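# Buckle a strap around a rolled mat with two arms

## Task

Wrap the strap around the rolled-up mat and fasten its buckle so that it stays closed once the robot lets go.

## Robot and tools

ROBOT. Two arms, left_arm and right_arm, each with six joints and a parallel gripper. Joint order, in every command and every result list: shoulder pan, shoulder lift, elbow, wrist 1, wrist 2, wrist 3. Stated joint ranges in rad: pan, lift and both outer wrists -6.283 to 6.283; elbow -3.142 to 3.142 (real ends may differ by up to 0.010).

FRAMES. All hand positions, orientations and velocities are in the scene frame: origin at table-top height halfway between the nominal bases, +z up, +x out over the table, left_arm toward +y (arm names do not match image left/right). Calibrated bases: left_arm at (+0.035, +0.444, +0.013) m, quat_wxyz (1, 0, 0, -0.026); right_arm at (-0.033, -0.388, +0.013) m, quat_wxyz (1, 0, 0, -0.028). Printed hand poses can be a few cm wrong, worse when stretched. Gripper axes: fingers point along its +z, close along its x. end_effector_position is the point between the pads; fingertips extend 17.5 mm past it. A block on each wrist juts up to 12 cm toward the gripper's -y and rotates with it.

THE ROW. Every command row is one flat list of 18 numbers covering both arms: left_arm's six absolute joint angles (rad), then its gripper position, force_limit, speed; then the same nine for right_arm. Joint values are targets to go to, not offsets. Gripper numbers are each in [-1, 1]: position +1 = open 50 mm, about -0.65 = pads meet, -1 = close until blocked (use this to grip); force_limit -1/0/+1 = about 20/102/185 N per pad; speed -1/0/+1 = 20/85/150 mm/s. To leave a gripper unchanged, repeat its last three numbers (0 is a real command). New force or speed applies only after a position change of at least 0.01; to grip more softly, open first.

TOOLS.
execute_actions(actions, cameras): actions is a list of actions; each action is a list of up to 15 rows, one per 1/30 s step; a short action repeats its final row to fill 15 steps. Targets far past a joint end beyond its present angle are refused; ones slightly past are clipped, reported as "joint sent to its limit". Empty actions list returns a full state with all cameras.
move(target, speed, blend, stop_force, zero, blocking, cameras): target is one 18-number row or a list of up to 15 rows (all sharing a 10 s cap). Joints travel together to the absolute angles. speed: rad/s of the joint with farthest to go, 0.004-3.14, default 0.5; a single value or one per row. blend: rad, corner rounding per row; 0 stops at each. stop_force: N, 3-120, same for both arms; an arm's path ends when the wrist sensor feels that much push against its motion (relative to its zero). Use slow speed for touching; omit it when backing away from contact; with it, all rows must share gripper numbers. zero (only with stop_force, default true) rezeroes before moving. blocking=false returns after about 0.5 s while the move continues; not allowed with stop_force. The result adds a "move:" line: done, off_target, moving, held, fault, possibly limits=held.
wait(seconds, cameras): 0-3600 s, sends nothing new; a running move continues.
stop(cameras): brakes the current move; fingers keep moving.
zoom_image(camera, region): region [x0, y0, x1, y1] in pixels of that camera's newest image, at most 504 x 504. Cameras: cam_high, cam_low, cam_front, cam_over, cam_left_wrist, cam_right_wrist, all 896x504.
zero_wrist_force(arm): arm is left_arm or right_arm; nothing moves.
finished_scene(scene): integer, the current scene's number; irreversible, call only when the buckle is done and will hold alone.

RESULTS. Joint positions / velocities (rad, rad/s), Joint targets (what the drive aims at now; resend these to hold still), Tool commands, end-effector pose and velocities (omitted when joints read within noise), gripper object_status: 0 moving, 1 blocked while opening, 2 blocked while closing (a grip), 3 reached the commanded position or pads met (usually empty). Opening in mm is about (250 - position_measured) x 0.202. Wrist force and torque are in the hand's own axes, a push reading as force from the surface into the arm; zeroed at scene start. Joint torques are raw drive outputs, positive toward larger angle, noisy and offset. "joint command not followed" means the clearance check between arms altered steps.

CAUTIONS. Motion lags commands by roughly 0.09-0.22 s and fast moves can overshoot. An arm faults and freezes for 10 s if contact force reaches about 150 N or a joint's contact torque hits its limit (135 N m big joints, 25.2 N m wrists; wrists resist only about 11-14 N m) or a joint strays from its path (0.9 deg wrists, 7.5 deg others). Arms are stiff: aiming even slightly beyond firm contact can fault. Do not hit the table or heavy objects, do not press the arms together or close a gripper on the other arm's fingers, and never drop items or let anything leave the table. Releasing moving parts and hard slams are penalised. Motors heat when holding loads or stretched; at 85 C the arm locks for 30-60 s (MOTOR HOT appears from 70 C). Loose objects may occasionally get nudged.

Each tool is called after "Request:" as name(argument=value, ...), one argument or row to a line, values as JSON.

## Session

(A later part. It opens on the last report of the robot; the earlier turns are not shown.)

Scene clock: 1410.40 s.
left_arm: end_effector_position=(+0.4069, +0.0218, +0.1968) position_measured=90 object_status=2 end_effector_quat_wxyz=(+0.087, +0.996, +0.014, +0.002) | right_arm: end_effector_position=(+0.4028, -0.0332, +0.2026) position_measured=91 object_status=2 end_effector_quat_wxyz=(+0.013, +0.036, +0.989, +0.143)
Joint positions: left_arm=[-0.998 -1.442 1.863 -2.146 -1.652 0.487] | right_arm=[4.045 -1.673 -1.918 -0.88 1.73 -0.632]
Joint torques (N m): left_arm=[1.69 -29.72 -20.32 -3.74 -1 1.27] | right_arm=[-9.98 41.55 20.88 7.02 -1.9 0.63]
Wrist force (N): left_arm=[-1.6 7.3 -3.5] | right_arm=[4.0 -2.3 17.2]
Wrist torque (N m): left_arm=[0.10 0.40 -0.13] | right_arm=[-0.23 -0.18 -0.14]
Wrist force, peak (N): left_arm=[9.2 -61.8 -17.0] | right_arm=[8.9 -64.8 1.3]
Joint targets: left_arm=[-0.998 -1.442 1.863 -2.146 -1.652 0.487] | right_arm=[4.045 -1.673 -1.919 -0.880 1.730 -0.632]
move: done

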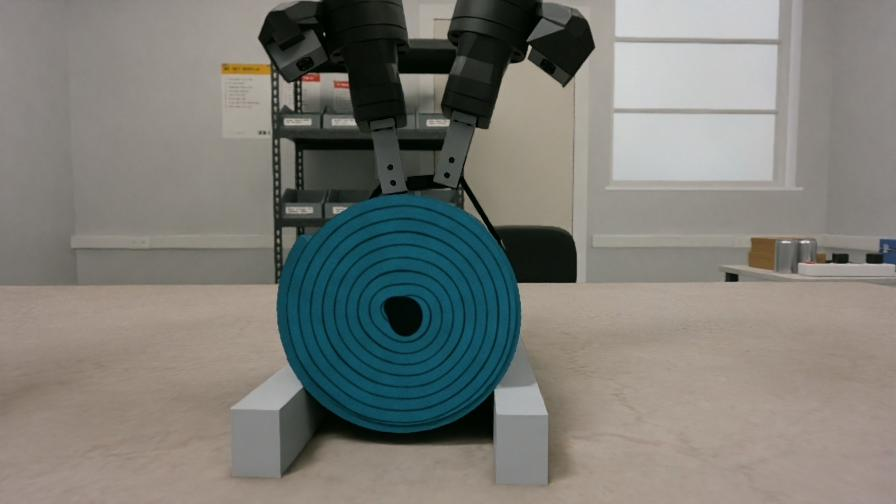

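Request:
move(
  target=[-0.9910,-1.4497,1.8706,-2.1455,-1.6539,0.4941,-1,1,-1,4.0454,-1.6734,-1.9185,-0.8797,1.7304,-0.6320,-1,0.9,-1],
  speed=0.015,
  stop_force=30,
  cameras=["cam_front", "cam_right_wrist"],
)

Request:
zoom_image(
  camera="cam_front",
  region=[360, 150, 470, 212],
)

Request:
zoom_image(
  camera="cam_right_wrist",
  region=[350, 170, 610, 350],
)

Scene clock: 1416.97 s.
left_arm: end_effector_position=(+0.4076, +0.0271, +0.1970) position_measured=90 object_status=2 end_effector_quat_wxyz=(+0.087, +0.996, +0.014, +0.001) | right_arm: end_effector_position=(+0.4028, -0.0332, +0.2026) position_measured=91 object_status=2 end_effector_quat_wxyz=(+0.013, +0.036, +0.989, +0.143)
Joint positions: left_arm=[-0.991 -1.45 1.871 -2.145 -1.654 0.494] | right_arm=[4.045 -1.673 -1.919 -0.88 1.73 -0.632]
Joint torques (N m): left_arm=[-4.5 -26.08 -29.96 -1.84 2.47 -2.5] | right_arm=[-0.39 41.9 24.55 2.6 1.46 0.58]
Wrist force (N): left_arm=[-4.0 6.3 3.1] | right_arm=[1.1 0.9 9.9]
Wrist torque (N m): left_arm=[0.14 0.35 -0.05] | right_arm=[-0.39 -0.21 -0.08]
Wrist force, peak (N): left_arm=[-3.8 8.3 0.5] | right_arm=[3.9 -3.1 17.0]
Joint targets: left_arm=[-0.991 -1.450 1.871 -2.146 -1.654 0.494] | right_arm=[4.045 -1.673 -1.919 -0.880 1.730 -0.632]
move: done

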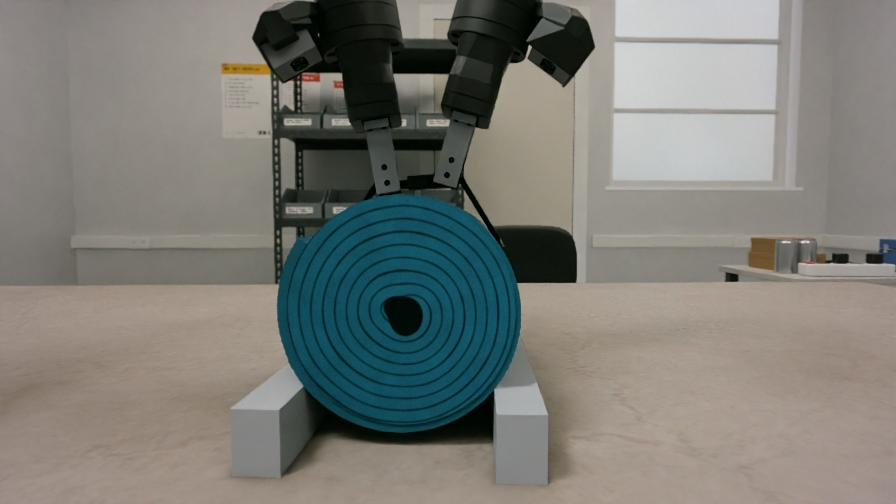

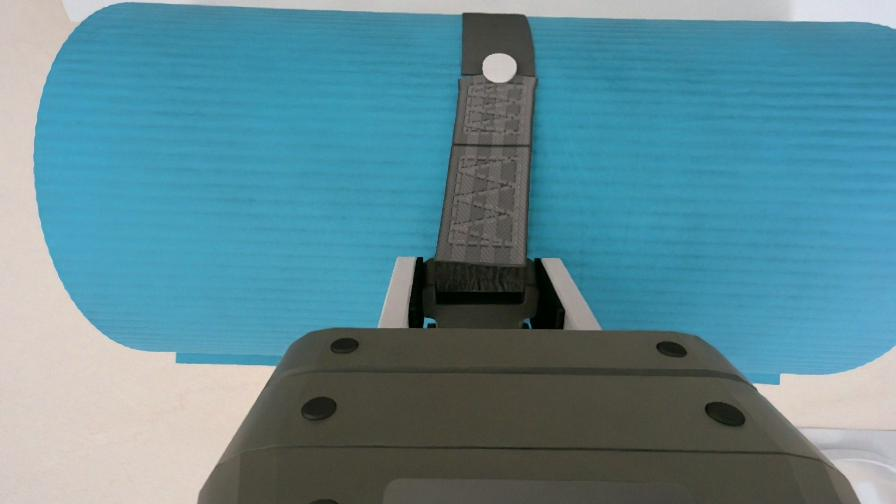

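Scaled by 4.582.

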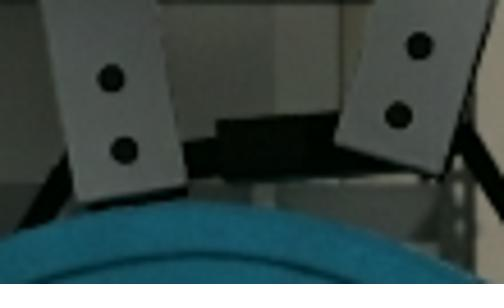

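Scaled by 1.938.

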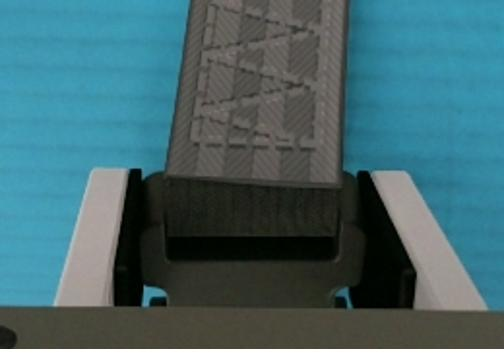

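Request:
execute_actions(
  actions=[],
  cameras=["cam_left_wrist", "cam_over"],
)

Request:
zoom_image(
  camera="cam_left_wrist",
  region=[350, 170, 610, 350],
)

Request:
zoom_image(
  camera="cam_over",
  region=[340, 130, 410, 200],
)

Scene clock: 1420.63 s.
left_arm: end_effector_position=(+0.4076, +0.0271, +0.1970) position_measured=90 object_status=2 end_effector_quat_wxyz=(+0.087, +0.996, +0.014, +0.001) | right_arm: end_effector_position=(+0.4028, -0.0332, +0.2026) position_measured=91 object_status=2 end_effector_quat_wxyz=(+0.013, +0.036, +0.989, +0.143)
Joint positions: left_arm=[-0.991 -1.45 1.871 -2.146 -1.654 0.494] | right_arm=[4.045 -1.673 -1.919 -0.88 1.73 -0.632]
Joint velocities: within noise
Joint torques (N m): left_arm=[-5.04 -25.59 -29.45 -4.1 2.76 -2.28] | right_arm=[2.58 41.2 27.07 2.9 0.01 0.52]
Motor temperatures (°C): left_arm=[27 31 29 34 36 33] | right_arm=[35 33 25 30 42 36]
Wrist force (N): left_arm=[-3.9 6.0 3.1] | right_arm=[1.2 0.6 10.0]
Wrist torque (N m): left_arm=[0.11 0.34 -0.06] | right_arm=[-0.41 -0.22 -0.08]
Wrist force, peak (N): left_arm=[-4.3 6.2 3.2] | right_arm=[1.2 0.7 10.2]
Joint targets: left_arm=[-0.991 -1.450 1.871 -2.146 -1.654 0.494] | right_arm=[4.045 -1.673 -1.919 -0.880 1.730 -0.632]
Tool commands: left_gripper/position=-1.0 left_gripper/force_limit=+1.0 left_gripper/speed=-1.0 right_gripper/position=-1.0 right_gripper/force_limit=+0.9 right_gripper/speed=-1.0
Images, in order (width x height): cam_over 896x504, cam_left_wrist 896x504.

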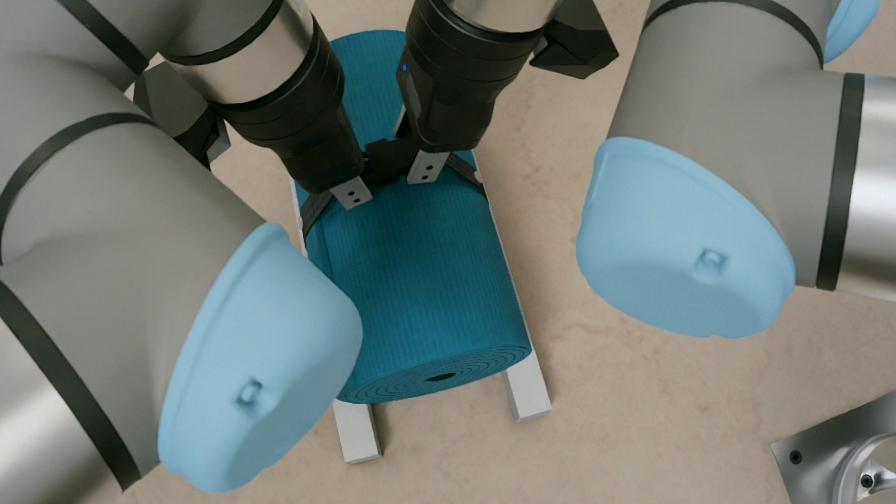

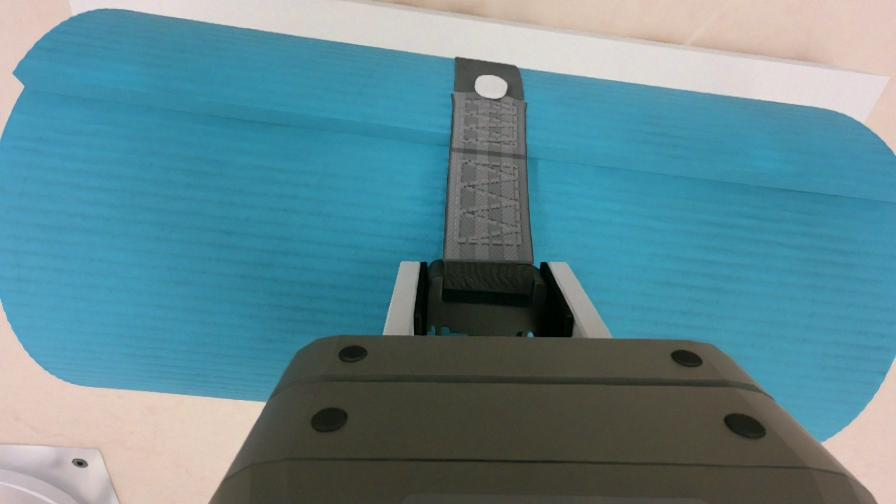

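Scaled by 1.938.

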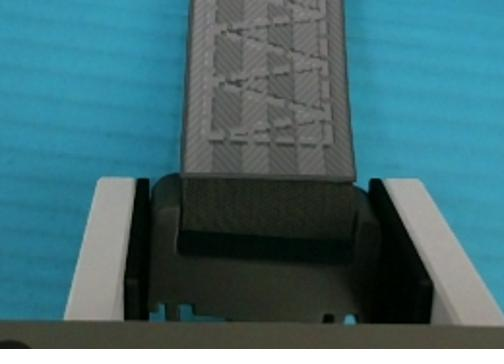

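Scaled by 7.200.

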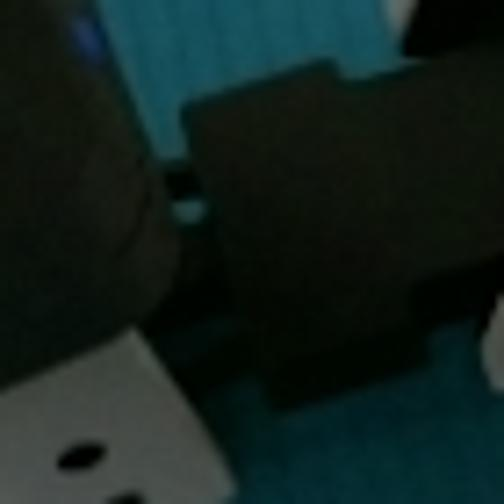

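Request:
move(
  target=[-1.0043,-1.4354,1.8553,-2.1464,-1.6499,0.4806,-1,1,-1,4.0454,-1.6734,-1.9185,-0.8797,1.7304,-0.6320,-1,0.9,-1],
  speed=0.02,
  stop_force=45,
)

Request:
move(
  target=[
    [-1.0023,-1.4375,1.8576,-2.1463,-1.6505,0.4826,0.6,-1,-1,4.0454,-1.6734,-1.9185,-0.8797,1.7304,-0.6320,-1,0.9,-1],
    [-0.9932,-1.4473,1.8679,-2.1456,-1.6533,0.4917,0.6,-1,-1,4.0454,-1.6734,-1.9185,-0.8797,1.7304,-0.6320,-1,0.9,-1],
  ],
  speed=0.03,
  cameras=["cam_left_wrist", "cam_front"],
)

Request:
zoom_image(
  camera="cam_left_wrist",
  region=[350, 170, 610, 350],
)

Request:
zoom_image(
  camera="cam_front",
  region=[360, 150, 470, 212],
)

Scene clock: 1428.80 s.
left_arm: end_effector_position=(+0.4063, +0.0172, +0.1967) position_measured=90 object_status=2 end_effector_quat_wxyz=(+0.087, +0.996, +0.014, +0.002) | right_arm: end_effector_position=(+0.4028, -0.0332, +0.2026) position_measured=91 object_status=2 end_effector_quat_wxyz=(+0.013, +0.036, +0.989, +0.143)
Joint positions: left_arm=[-1.004 -1.436 1.856 -2.146 -1.65 0.481] | right_arm=[4.045 -1.673 -1.919 -0.88 1.73 -0.632]
Joint torques (N m): left_arm=[-3.88 -38.03 -24.98 -10.72 -6.11 2.6] | right_arm=[18.44 40.7 50.58 13.31 7.64 0.65]
Wrist force (N): left_arm=[1.3 -32.0 -10.0] | right_arm=[2.7 -37.8 7.6]
Wrist torque (N m): left_arm=[-0.34 0.33 -0.13] | right_arm=[-0.12 -0.30 -0.07]
Wrist force, peak (N): left_arm=[2.7 -38.3 -9.8] | right_arm=[3.2 -43.1 4.6]
Joint targets: left_arm=[-1.004 -1.436 1.856 -2.146 -1.650 0.481] | right_arm=[4.045 -1.673 -1.919 -0.880 1.730 -0.632]
move: contact (left_arm)

Scene clock: 1429.90 s.
left_arm: end_effector_position=(+0.4074, +0.0255, +0.1970) position_measured=63 object_status=3 end_effector_quat_wxyz=(+0.087, +0.996, +0.014, +0.002) | right_arm: end_effector_position=(+0.4028, -0.0332, +0.2026) position_measured=91 object_status=2 end_effector_quat_wxyz=(+0.013, +0.036, +0.989, +0.143)
Joint positions: left_arm=[-0.993 -1.447 1.868 -2.146 -1.653 0.492] | right_arm=[4.045 -1.673 -1.918 -0.88 1.73 -0.632]
Joint torques (N m): left_arm=[-5.44 -27.13 -28.17 -1.04 -0.96 -0.38] | right_arm=[-7.78 39.92 19.61 4.26 -2.07 0.6]
Wrist force (N): left_arm=[-2.7 -0.2 -0.6] | right_arm=[1.9 -5.2 12.3]
Wrist torque (N m): left_arm=[0.06 0.41 -0.10] | right_arm=[-0.21 -0.18 -0.09]
Wrist force, peak (N): left_arm=[2.1 -31.7 -9.6] | right_arm=[3.4 -37.1 6.8]
Joint targets: left_arm=[-0.993 -1.447 1.868 -2.146 -1.653 0.492] | right_arm=[4.045 -1.673 -1.919 -0.880 1.730 -0.632]
move: done
Images, in order (width x height): cam_front 896x504, cam_left_wrist 896x504.

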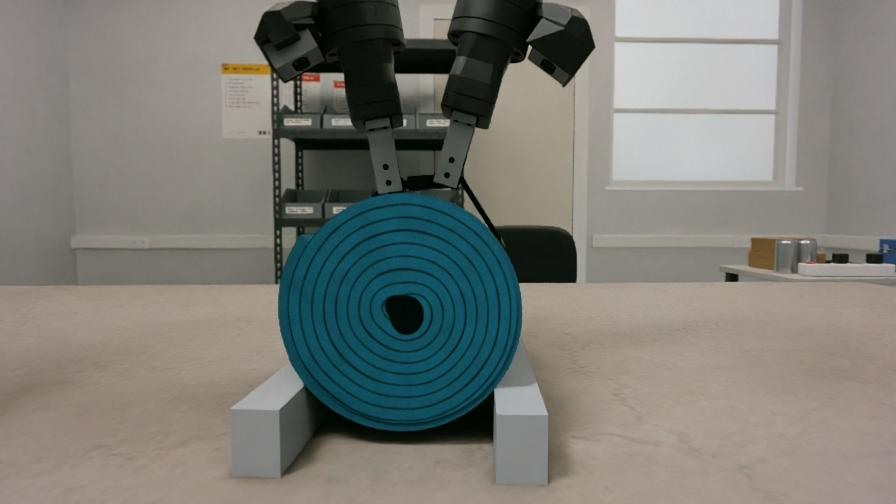

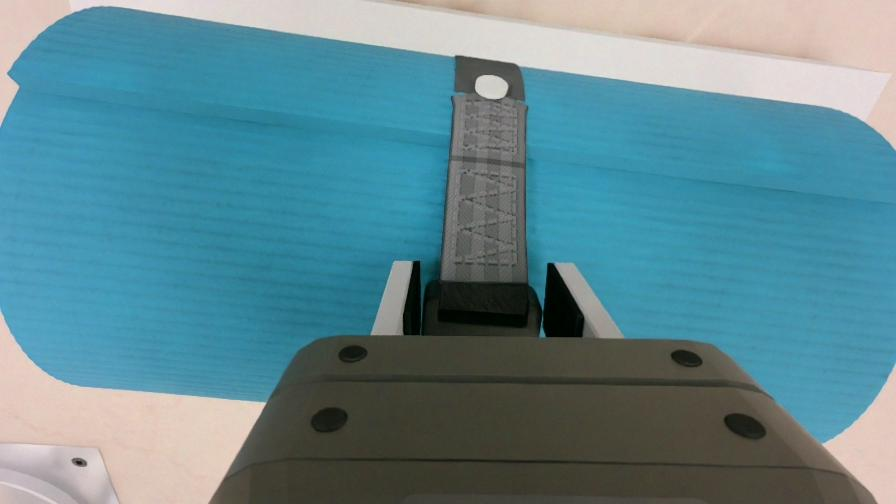

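Scaled by 1.938.

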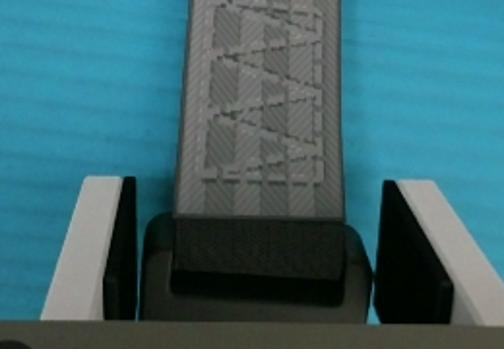

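Scaled by 4.582.

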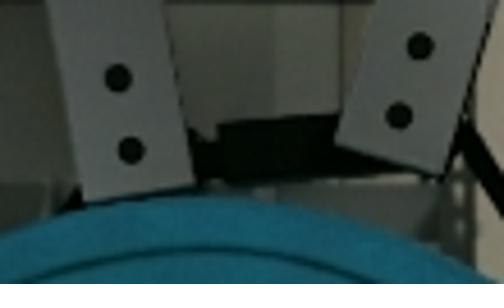

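Request:
execute_actions(
  actions=[
    [[-0.9932,-1.4473,1.8679,-2.1456,-1.6533,0.4917,-1,1,-1,4.0454,-1.6734,-1.9185,-0.8797,1.7304,-0.6320,-1,0.9,-1]],
    [[-0.9932,-1.4473,1.8679,-2.1456,-1.6533,0.4917,-1,1,-1,4.0454,-1.6734,-1.9185,-0.8797,1.7304,-0.6320,-1,0.9,-1]],
  ],
)

Request:
move(
  target=[-1.0090,-1.4302,1.8500,-2.1467,-1.6485,0.4758,-1,1,-1,4.0454,-1.6734,-1.9185,-0.8797,1.7304,-0.6320,-1,0.9,-1],
  speed=0.015,
  stop_force=55,
  cameras=["cam_front", "cam_over"],
)

Request:
zoom_image(
  camera="cam_front",
  region=[360, 150, 470, 212],
)

Request:
zoom_image(
  camera="cam_over",
  region=[340, 130, 410, 200],
)

Scene clock: 1437.47 s.
left_arm: end_effector_position=(+0.4073, +0.0253, +0.1970) position_measured=91 object_status=2 end_effector_quat_wxyz=(+0.087, +0.996, +0.014, +0.002) | right_arm: end_effector_position=(+0.4028, -0.0332, +0.2026) position_measured=91 object_status=2 end_effector_quat_wxyz=(+0.013, +0.036, +0.989, +0.143)
Joint positions: left_arm=[-0.993 -1.447 1.868 -2.146 -1.653 0.492] | right_arm=[4.045 -1.673 -1.919 -0.88 1.73 -0.632]
Joint torques (N m): left_arm=[2.19 -24.07 -31.32 -4.82 1.71 -2.43] | right_arm=[8.62 36.91 20.46 4.41 5.35 0.58]
Wrist force (N): left_arm=[-9.8 -4.8 -0.9] | right_arm=[-5.3 -9.2 11.2]
Wrist torque (N m): left_arm=[0.04 0.33 0.31] | right_arm=[-0.28 -0.24 -0.13]
Wrist force, peak (N): left_arm=[-9.9 -4.9 -1.1] | right_arm=[-5.3 -9.5 11.1]
Joint targets: left_arm=[-0.993 -1.447 1.868 -2.146 -1.653 0.492] | right_arm=[4.045 -1.673 -1.919 -0.880 1.730 -0.632]

Scene clock: 1439.17 s.
left_arm: end_effector_position=(+0.4064, +0.0183, +0.1965) position_measured=91 object_status=2 end_effector_quat_wxyz=(+0.087, +0.996, +0.014, +0.002) | right_arm: end_effector_position=(+0.4028, -0.0332, +0.2026) position_measured=91 object_status=2 end_effector_quat_wxyz=(+0.014, +0.036, +0.989, +0.143)
Joint positions: left_arm=[-1.003 -1.437 1.857 -2.146 -1.65 0.482] | right_arm=[4.045 -1.673 -1.919 -0.88 1.73 -0.632]
Joint torques (N m): left_arm=[-13.46 -38.35 -33.81 -15.1 -8.94 1.85] | right_arm=[30.14 35.28 58.29 17.5 11.26 0.5]
Wrist force (N): left_arm=[-0.6 -58.7 -13.6] | right_arm=[-2.1 -60.2 -1.0]
Wrist torque (N m): left_arm=[-0.10 0.37 0.51] | right_arm=[0.64 -0.02 -0.53]
Wrist force, peak (N): left_arm=[-0.5 -63.7 -13.0] | right_arm=[-2.3 -64.5 -3.6]
Joint targets: left_arm=[-1.003 -1.437 1.857 -2.146 -1.650 0.482] | right_arm=[4.045 -1.673 -1.919 -0.880 1.730 -0.632]
move: contact (left_arm)

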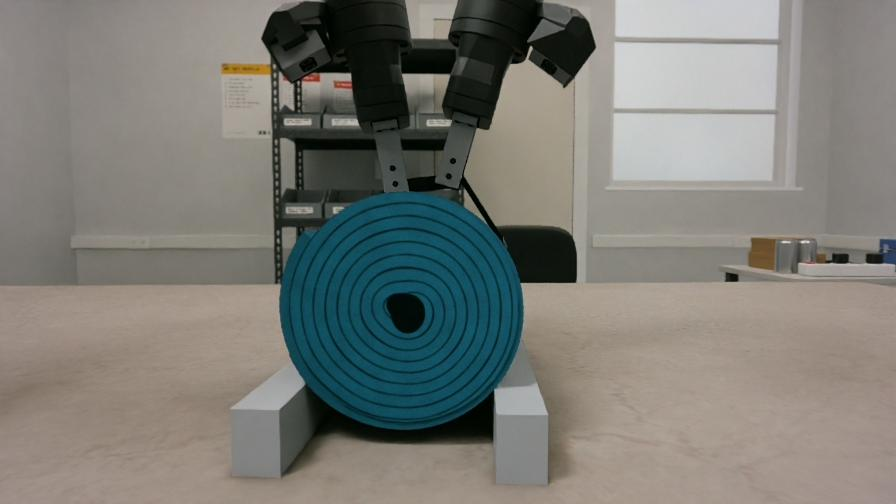

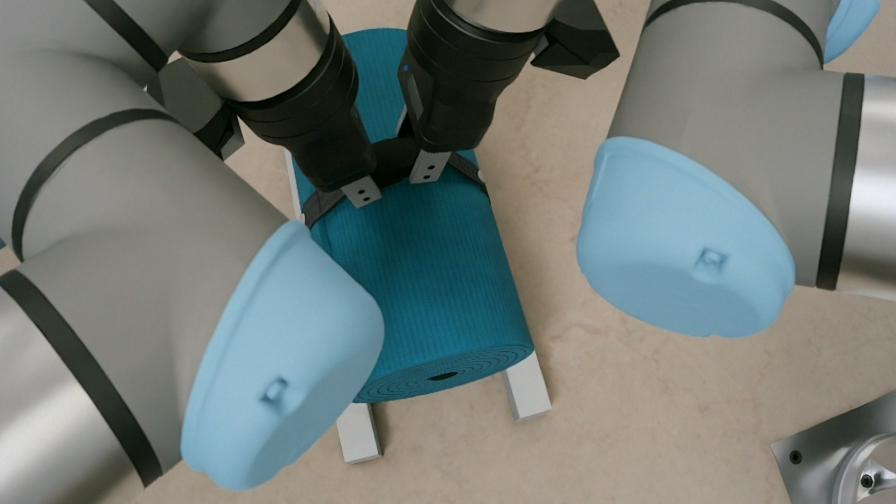

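Scaled by 4.582.

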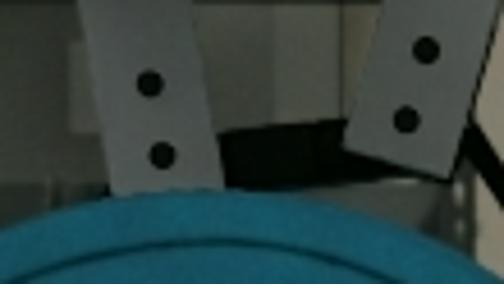

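Scaled by 7.200.

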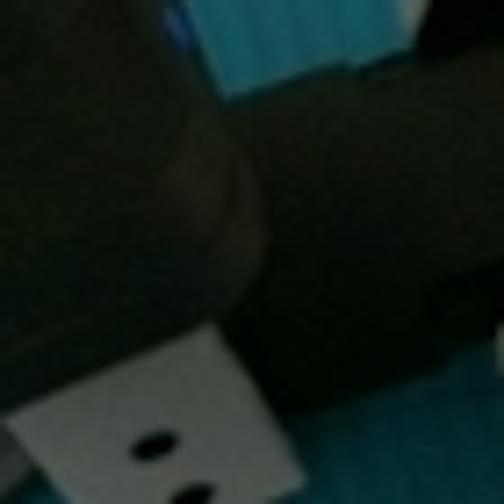

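Request:
move(
  target=[-0.9870,-1.4540,1.8753,-2.1452,-1.6551,0.4980,-1,1,-1,4.0454,-1.6734,-1.9185,-0.8797,1.7304,-0.6320,-1,0.9,-1],
  speed=0.015,
  stop_force=75,
  cameras=["cam_front", "cam_over"],
)

Request:
zoom_image(
  camera="cam_front",
  region=[360, 150, 470, 212],
)

Request:
zoom_image(
  camera="cam_over",
  region=[340, 130, 410, 200],
)

Scene clock: 1445.67 s.
left_arm: end_effector_position=(+0.4069, +0.0221, +0.1969) position_measured=91 object_status=2 end_effector_quat_wxyz=(+0.087, +0.996, +0.014, +0.002) | right_arm: end_effector_position=(+0.4028, -0.0332, +0.2026) position_measured=91 object_status=2 end_effector_quat_wxyz=(+0.013, +0.036, +0.989, +0.143)
Joint positions: left_arm=[-0.997 -1.443 1.863 -2.146 -1.652 0.488] | right_arm=[4.045 -1.673 -1.918 -0.88 1.73 -0.632]
Joint torques (N m): left_arm=[1.45 -19.61 -22.82 -0.45 5.12 -3.18] | right_arm=[-14.24 32.52 17.1 1.96 -3.49 0.48]
Wrist force (N): left_arm=[-8.0 19.3 -3.9] | right_arm=[-1.1 12.5 24.4]
Wrist torque (N m): left_arm=[0.13 0.21 0.36] | right_arm=[0.23 -0.26 -0.37]
Wrist force, peak (N): left_arm=[-0.6 -59.1 -13.7] | right_arm=[-1.8 -60.6 -0.9]
Joint targets: left_arm=[-0.997 -1.443 1.863 -2.146 -1.652 0.488] | right_arm=[4.045 -1.673 -1.919 -0.880 1.730 -0.632]
move: contact (left_arm); left_arm: the elbow is farthest, 0.012 rad from its target

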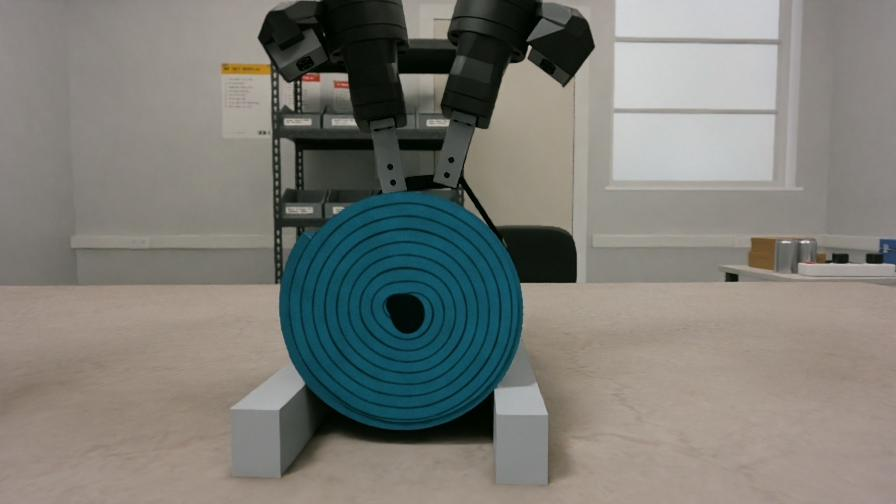

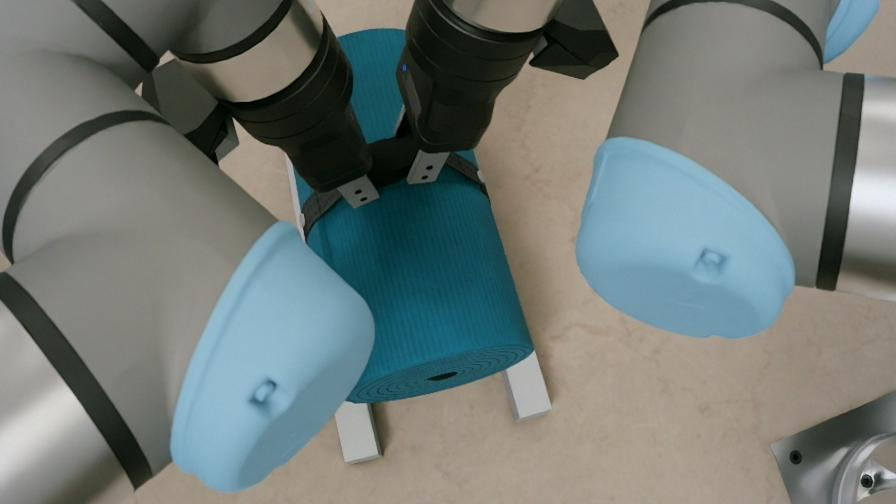

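Scaled by 4.582.

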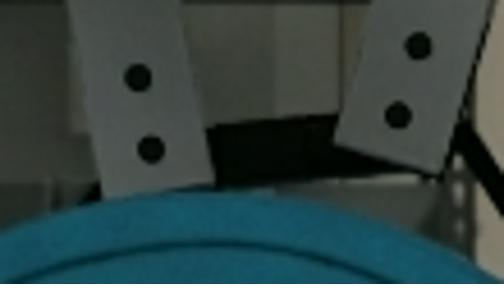

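Scaled by 7.200.

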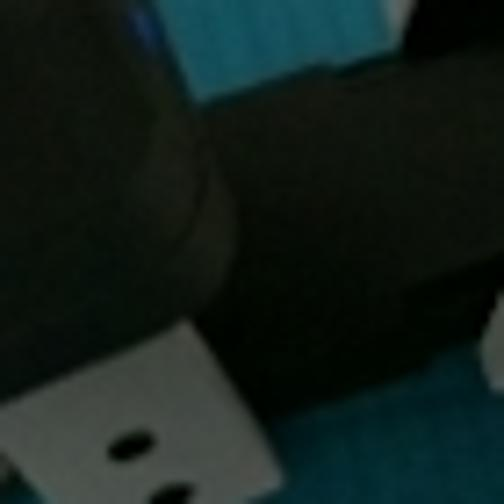

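Request:
move(
  target=[-0.9870,-1.4540,1.8753,-2.1452,-1.6551,0.4980,-1,1,-1,4.0454,-1.6734,-1.9185,-0.8797,1.7304,-0.6320,-1,0.9,-1],
  speed=0.015,
  stop_force=25,
  cameras=["cam_front", "cam_over"],
)

Request:
zoom_image(
  camera="cam_over",
  region=[340, 130, 410, 200],
)

Scene clock: 1449.50 s.
left_arm: end_effector_position=(+0.4070, +0.0233, +0.1970) position_measured=91 object_status=2 end_effector_quat_wxyz=(+0.087, +0.996, +0.014, +0.002) | right_arm: end_effector_position=(+0.4028, -0.0332, +0.2026) position_measured=91 object_status=2 end_effector_quat_wxyz=(+0.013, +0.036, +0.989, +0.143)
Joint positions: left_arm=[-0.996 -1.445 1.865 -2.146 -1.653 0.489] | right_arm=[4.045 -1.673 -1.919 -0.88 1.73 -0.632]
Joint torques (N m): left_arm=[11.31 -20.72 -16.29 7.95 8.45 -3.1] | right_arm=[-15.24 30.41 17.31 -2.3 -3.48 0.45]
Wrist force (N): left_arm=[-10.2 42.6 -0.2] | right_arm=[-1.1 32.6 31.3]
Wrist torque (N m): left_arm=[0.29 0.24 0.56] | right_arm=[-0.11 -0.15 -0.49]
Wrist force, peak (N): left_arm=[-9.9 50.2 0.2] | right_arm=[0.1 39.3 34.0]
Joint targets: left_arm=[-0.996 -1.445 1.865 -2.146 -1.653 0.489] | right_arm=[4.045 -1.673 -1.919 -0.880 1.730 -0.632]
move: contact (left_arm)

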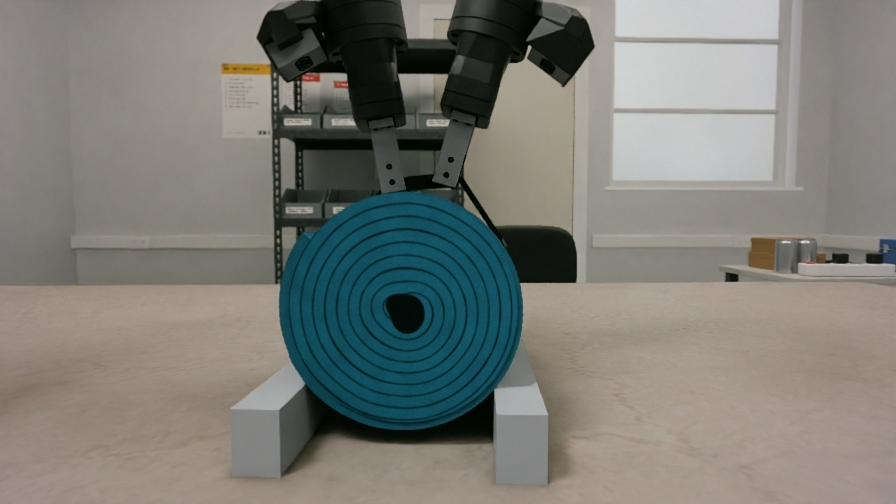

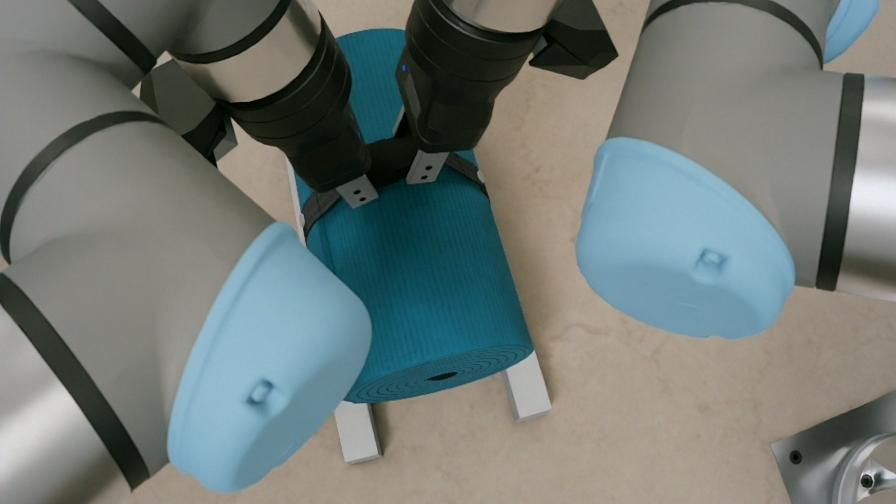

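Scaled by 7.200.

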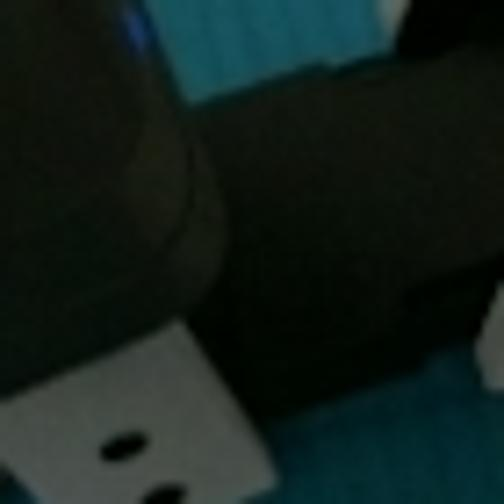

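Request:
move(
  target=[-1.0000,-1.4400,1.8603,-2.1461,-1.6512,0.4849,-1,1,-1,4.0454,-1.6734,-1.9185,-0.8797,1.7304,-0.6320,-1,0.9,-1],
  speed=0.02,
)

Request:
move(
  target=[-1.0000,-1.4400,1.8603,-2.1461,-1.6512,0.4849,0.75,1,-1,4.0454,-1.6734,-1.9185,-0.8797,1.7304,-0.6320,-1,0.9,-1],
  cameras=["cam_front", "cam_over"],
)

Scene clock: 1475.30 s.
left_arm: end_effector_position=(+0.4067, +0.0203, +0.1966) position_measured=91 object_status=2 end_effector_quat_wxyz=(+0.087, +0.996, +0.014, +0.002) | right_arm: end_effector_position=(+0.4028, -0.0334, +0.2025) position_measured=91 object_status=2 end_effector_quat_wxyz=(+0.013, +0.036, +0.989, +0.143)
Joint positions: left_arm=[-1 -1.44 1.86 -2.146 -1.651 0.485] | right_arm=[4.045 -1.673 -1.919 -0.88 1.73 -0.632]
Joint torques (N m): left_arm=[-7.47 -30.38 -26.67 -7.54 -2.83 -0.65] | right_arm=[4.97 31.76 31.78 10.66 3.23 0.46]
Wrist force (N): left_arm=[-3.0 -13.0 -8.7] | right_arm=[0.6 -21.5 14.4]
Wrist torque (N m): left_arm=[-0.16 0.32 0.30] | right_arm=[-0.33 -0.16 -0.32]
Wrist force, peak (N): left_arm=[-10.0 43.2 -0.6] | right_arm=[-0.9 32.7 31.7]
Joint targets: left_arm=[-1.000 -1.440 1.860 -2.146 -1.651 0.485] | right_arm=[4.045 -1.673 -1.919 -0.880 1.730 -0.632]
move: done

Scene clock: 1476.03 s.
left_arm: end_effector_position=(+0.4066, +0.0202, +0.1968) position_measured=41 object_status=0 end_effector_quat_wxyz=(+0.087, +0.996, +0.014, +0.002) | right_arm: end_effector_position=(+0.4028, -0.0332, +0.2026) position_measured=91 object_status=2 end_effector_quat_wxyz=(+0.013, +0.036, +0.989, +0.143)
Joint positions: left_arm=[-1 -1.44 1.86 -2.146 -1.651 0.485] | right_arm=[4.045 -1.673 -1.919 -0.88 1.731 -0.632]
Joint torques (N m): left_arm=[-5.91 -38.07 -22.12 -0.75 1.66 2.32] | right_arm=[5.14 31.9 38.54 4.35 -1.63 0.53]
Wrist force (N): left_arm=[-2.6 -0.5 -0.6] | right_arm=[1.2 -3.4 14.4]
Wrist torque (N m): left_arm=[-0.01 0.40 0.03] | right_arm=[0.02 -0.02 -0.10]
Wrist force, peak (N): left_arm=[-1.9 -14.5 -8.3] | right_arm=[1.2 -22.7 13.1]
Joint targets: left_arm=[-1.000 -1.440 1.860 -2.146 -1.651 0.485] | right_arm=[4.045 -1.673 -1.919 -0.880 1.730 -0.632]
move: done

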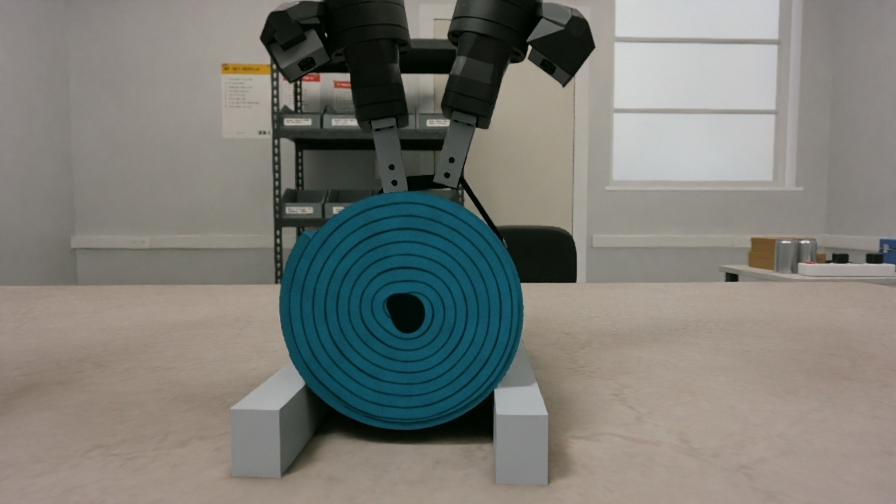

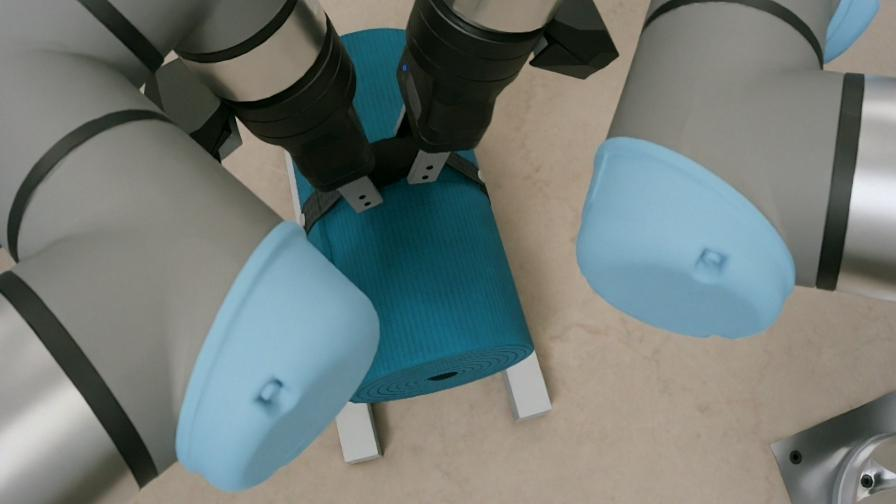

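Request:
move(
  target=[
    [-0.9955,-1.468,1.8335,-2.0921,-1.6527,0.4894,0.75,1,-1,4.0454,-1.6734,-1.9185,-0.8797,1.7304,-0.6320,-1,0.9,-1],
    [-0.975,-1.56,1.75,-1.92,-1.659,0.509,0.75,1,-1,4.0454,-1.6734,-1.9185,-0.8797,1.7304,-0.6320,-1,0.9,-1],
    [-0.75,-1.66,1.75,-1.82,-1.659,0.509,0.75,1,-1,4.0454,-1.6734,-1.9185,-0.8797,1.7304,-0.6320,-1,0.9,-1],
  ],
  blend=0.02,
  speed=[0.05,0.15,0.3],
)

Request:
move(
  target=[-0.75,-1.66,1.75,-1.82,-1.659,0.509,0.75,1,-1,4.0454,-1.6734,-1.9185,-0.8797,1.7304,-0.6320,0.6,0.9,-1],
  cameras=["cam_front", "cam_over"],
)

Scene clock: 1486.13 s.
left_arm: end_effector_position=(+0.4568, +0.1667, +0.3242) position_measured=41 object_status=3 end_effector_quat_wxyz=(+0.090, +0.988, +0.126, +0.012) | right_arm: end_effector_position=(+0.4028, -0.0332, +0.2026) position_measured=91 object_status=2 end_effector_quat_wxyz=(+0.013, +0.036, +0.989, +0.143)
Joint positions: left_arm=[-0.75 -1.66 1.75 -1.82 -1.659 0.509] | right_arm=[4.045 -1.673 -1.918 -0.88 1.73 -0.632]
Joint torques (N m): left_arm=[5.51 -18.53 -19.87 -5.42 1.63 -2.44] | right_arm=[5.26 34.8 38.72 4.47 -2.06 0.46]
Wrist force (N): left_arm=[-2.6 -0.4 -0.6] | right_arm=[1.1 -3.3 14.4]
Wrist torque (N m): left_arm=[0.00 0.40 -0.11] | right_arm=[0.05 0.01 -0.10]
Wrist force, peak (N): left_arm=[-3.7 1.3 -0.5] | right_arm=[1.3 -3.4 14.6]
Joint targets: left_arm=[-0.750 -1.660 1.750 -1.820 -1.659 0.509] | right_arm=[4.045 -1.673 -1.919 -0.880 1.730 -0.632]
move: done

Scene clock: 1486.63 s.
left_arm: end_effector_position=(+0.4568, +0.1668, +0.3242) position_measured=41 object_status=3 end_effector_quat_wxyz=(+0.090, +0.988, +0.126, +0.012) | right_arm: end_effector_position=(+0.4028, -0.0332, +0.2027) position_measured=63 object_status=0 end_effector_quat_wxyz=(+0.013, +0.036, +0.989, +0.143)
Joint positions: left_arm=[-0.75 -1.66 1.75 -1.82 -1.659 0.509] | right_arm=[4.045 -1.673 -1.918 -0.88 1.73 -0.632]
Joint torques (N m): left_arm=[8.23 -15.1 -21.53 -5.62 1.57 -2.27] | right_arm=[4.74 32.18 19.01 4.41 -1.94 0.45]
Wrist force (N): left_arm=[-2.8 -0.4 -0.5] | right_arm=[0.3 -0.7 1.1]
Wrist torque (N m): left_arm=[0.00 0.43 -0.10] | right_arm=[-0.15 -0.02 -0.12]
Wrist force, peak (N): left_arm=[-2.8 -0.4 -0.7] | right_arm=[1.2 -3.4 14.2]
Joint targets: left_arm=[-0.750 -1.660 1.750 -1.820 -1.659 0.509] | right_arm=[4.045 -1.673 -1.919 -0.880 1.730 -0.632]
move: done

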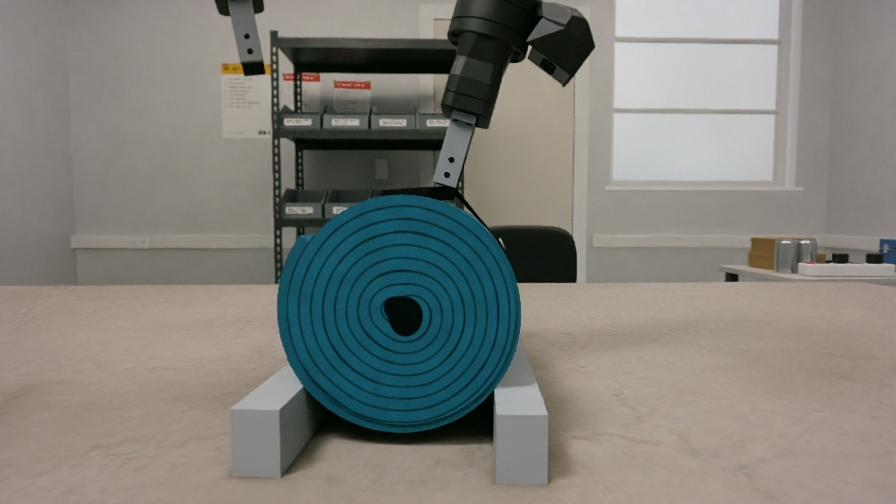

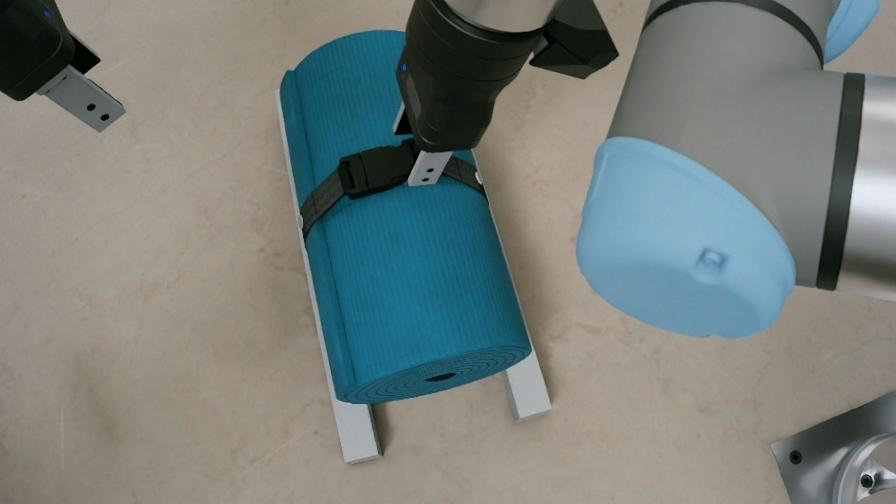

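Request:
move(
  target=[
    [-0.75,-1.66,1.75,-1.82,-1.659,0.509,0.75,1,-1,4.0454,-1.6734,-1.9185,-0.8797,1.7304,-0.6320,0.85,0.9,-1],
    [-0.75,-1.66,1.75,-1.82,-1.659,0.509,0.75,1,-1,4.038,-1.648,-1.890,-0.9336,1.732,-0.638,0.85,0.9,-1],
    [-0.75,-1.66,1.75,-1.82,-1.659,0.509,0.75,1,-1,4.016,-1.55,-1.808,-1.106,1.74,-0.66,0.85,0.9,-1],
    [-0.75,-1.66,1.75,-1.82,-1.659,0.509,0.75,1,-1,3.79,-1.45,-1.808,-1.206,1.74,-0.66,0.85,0.9,-1],
  ],
  blend=[0,0.02,0.02,0],
  speed=[0.1,0.05,0.15,0.3],
  cameras=["cam_front", "cam_over"],
)

Request:
zoom_image(
  camera="cam_over",
  region=[290, 120, 510, 250],
)

Request:
zoom_image(
  camera="cam_front",
  region=[330, 160, 490, 250],
)

Scene clock: 1498.10 s.
left_arm: end_effector_position=(+0.4568, +0.1668, +0.3242) position_measured=41 object_status=3 end_effector_quat_wxyz=(+0.090, +0.988, +0.126, +0.012) | right_arm: end_effector_position=(+0.4297, -0.1844, +0.3285) position_measured=25 object_status=3 end_effector_quat_wxyz=(+0.033, +0.147, +0.978, +0.146)
Joint positions: left_arm=[-0.75 -1.66 1.75 -1.82 -1.659 0.509] | right_arm=[3.79 -1.45 -1.808 -1.206 1.74 -0.66]
Joint torques (N m): left_arm=[8.82 -15.2 -29.96 -5.88 1.51 -2.34] | right_arm=[-5.92 11.9 16.58 4.37 -1.48 0.99]
Wrist force (N): left_arm=[-2.6 -0.5 -0.6] | right_arm=[0.2 -0.8 1.2]
Wrist torque (N m): left_arm=[-0.01 0.40 -0.10] | right_arm=[-0.14 -0.01 -0.12]
Wrist force, peak (N): left_arm=[-2.8 -0.7 -0.8] | right_arm=[-0.7 -3.2 0.0]
Joint targets: left_arm=[-0.750 -1.660 1.750 -1.820 -1.659 0.509] | right_arm=[3.790 -1.450 -1.808 -1.206 1.740 -0.660]
move: done

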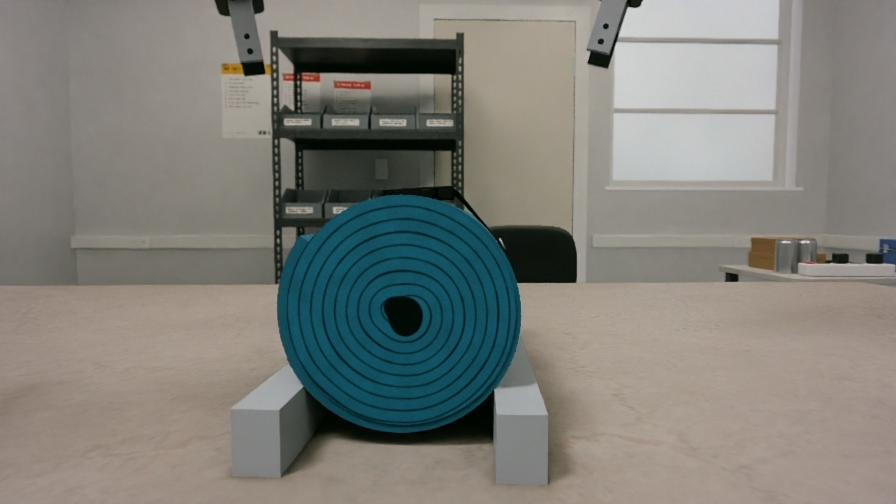

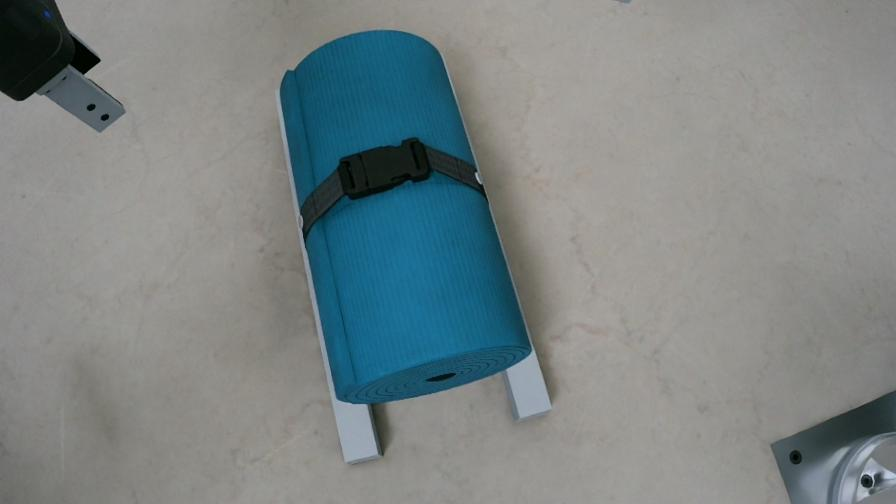

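Scaled by 2.291.

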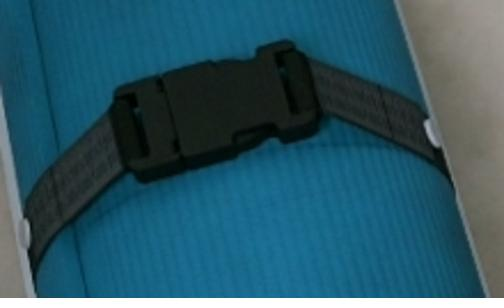

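Scaled by 3.150.

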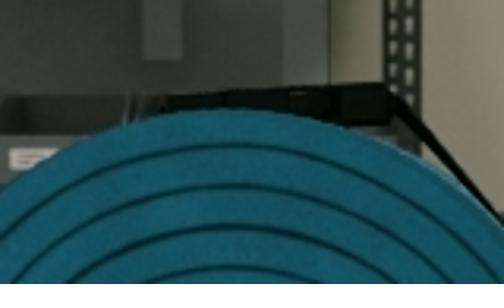

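Request:
finished_scene(
  scene=1,
)

The scene is finished: the task was done.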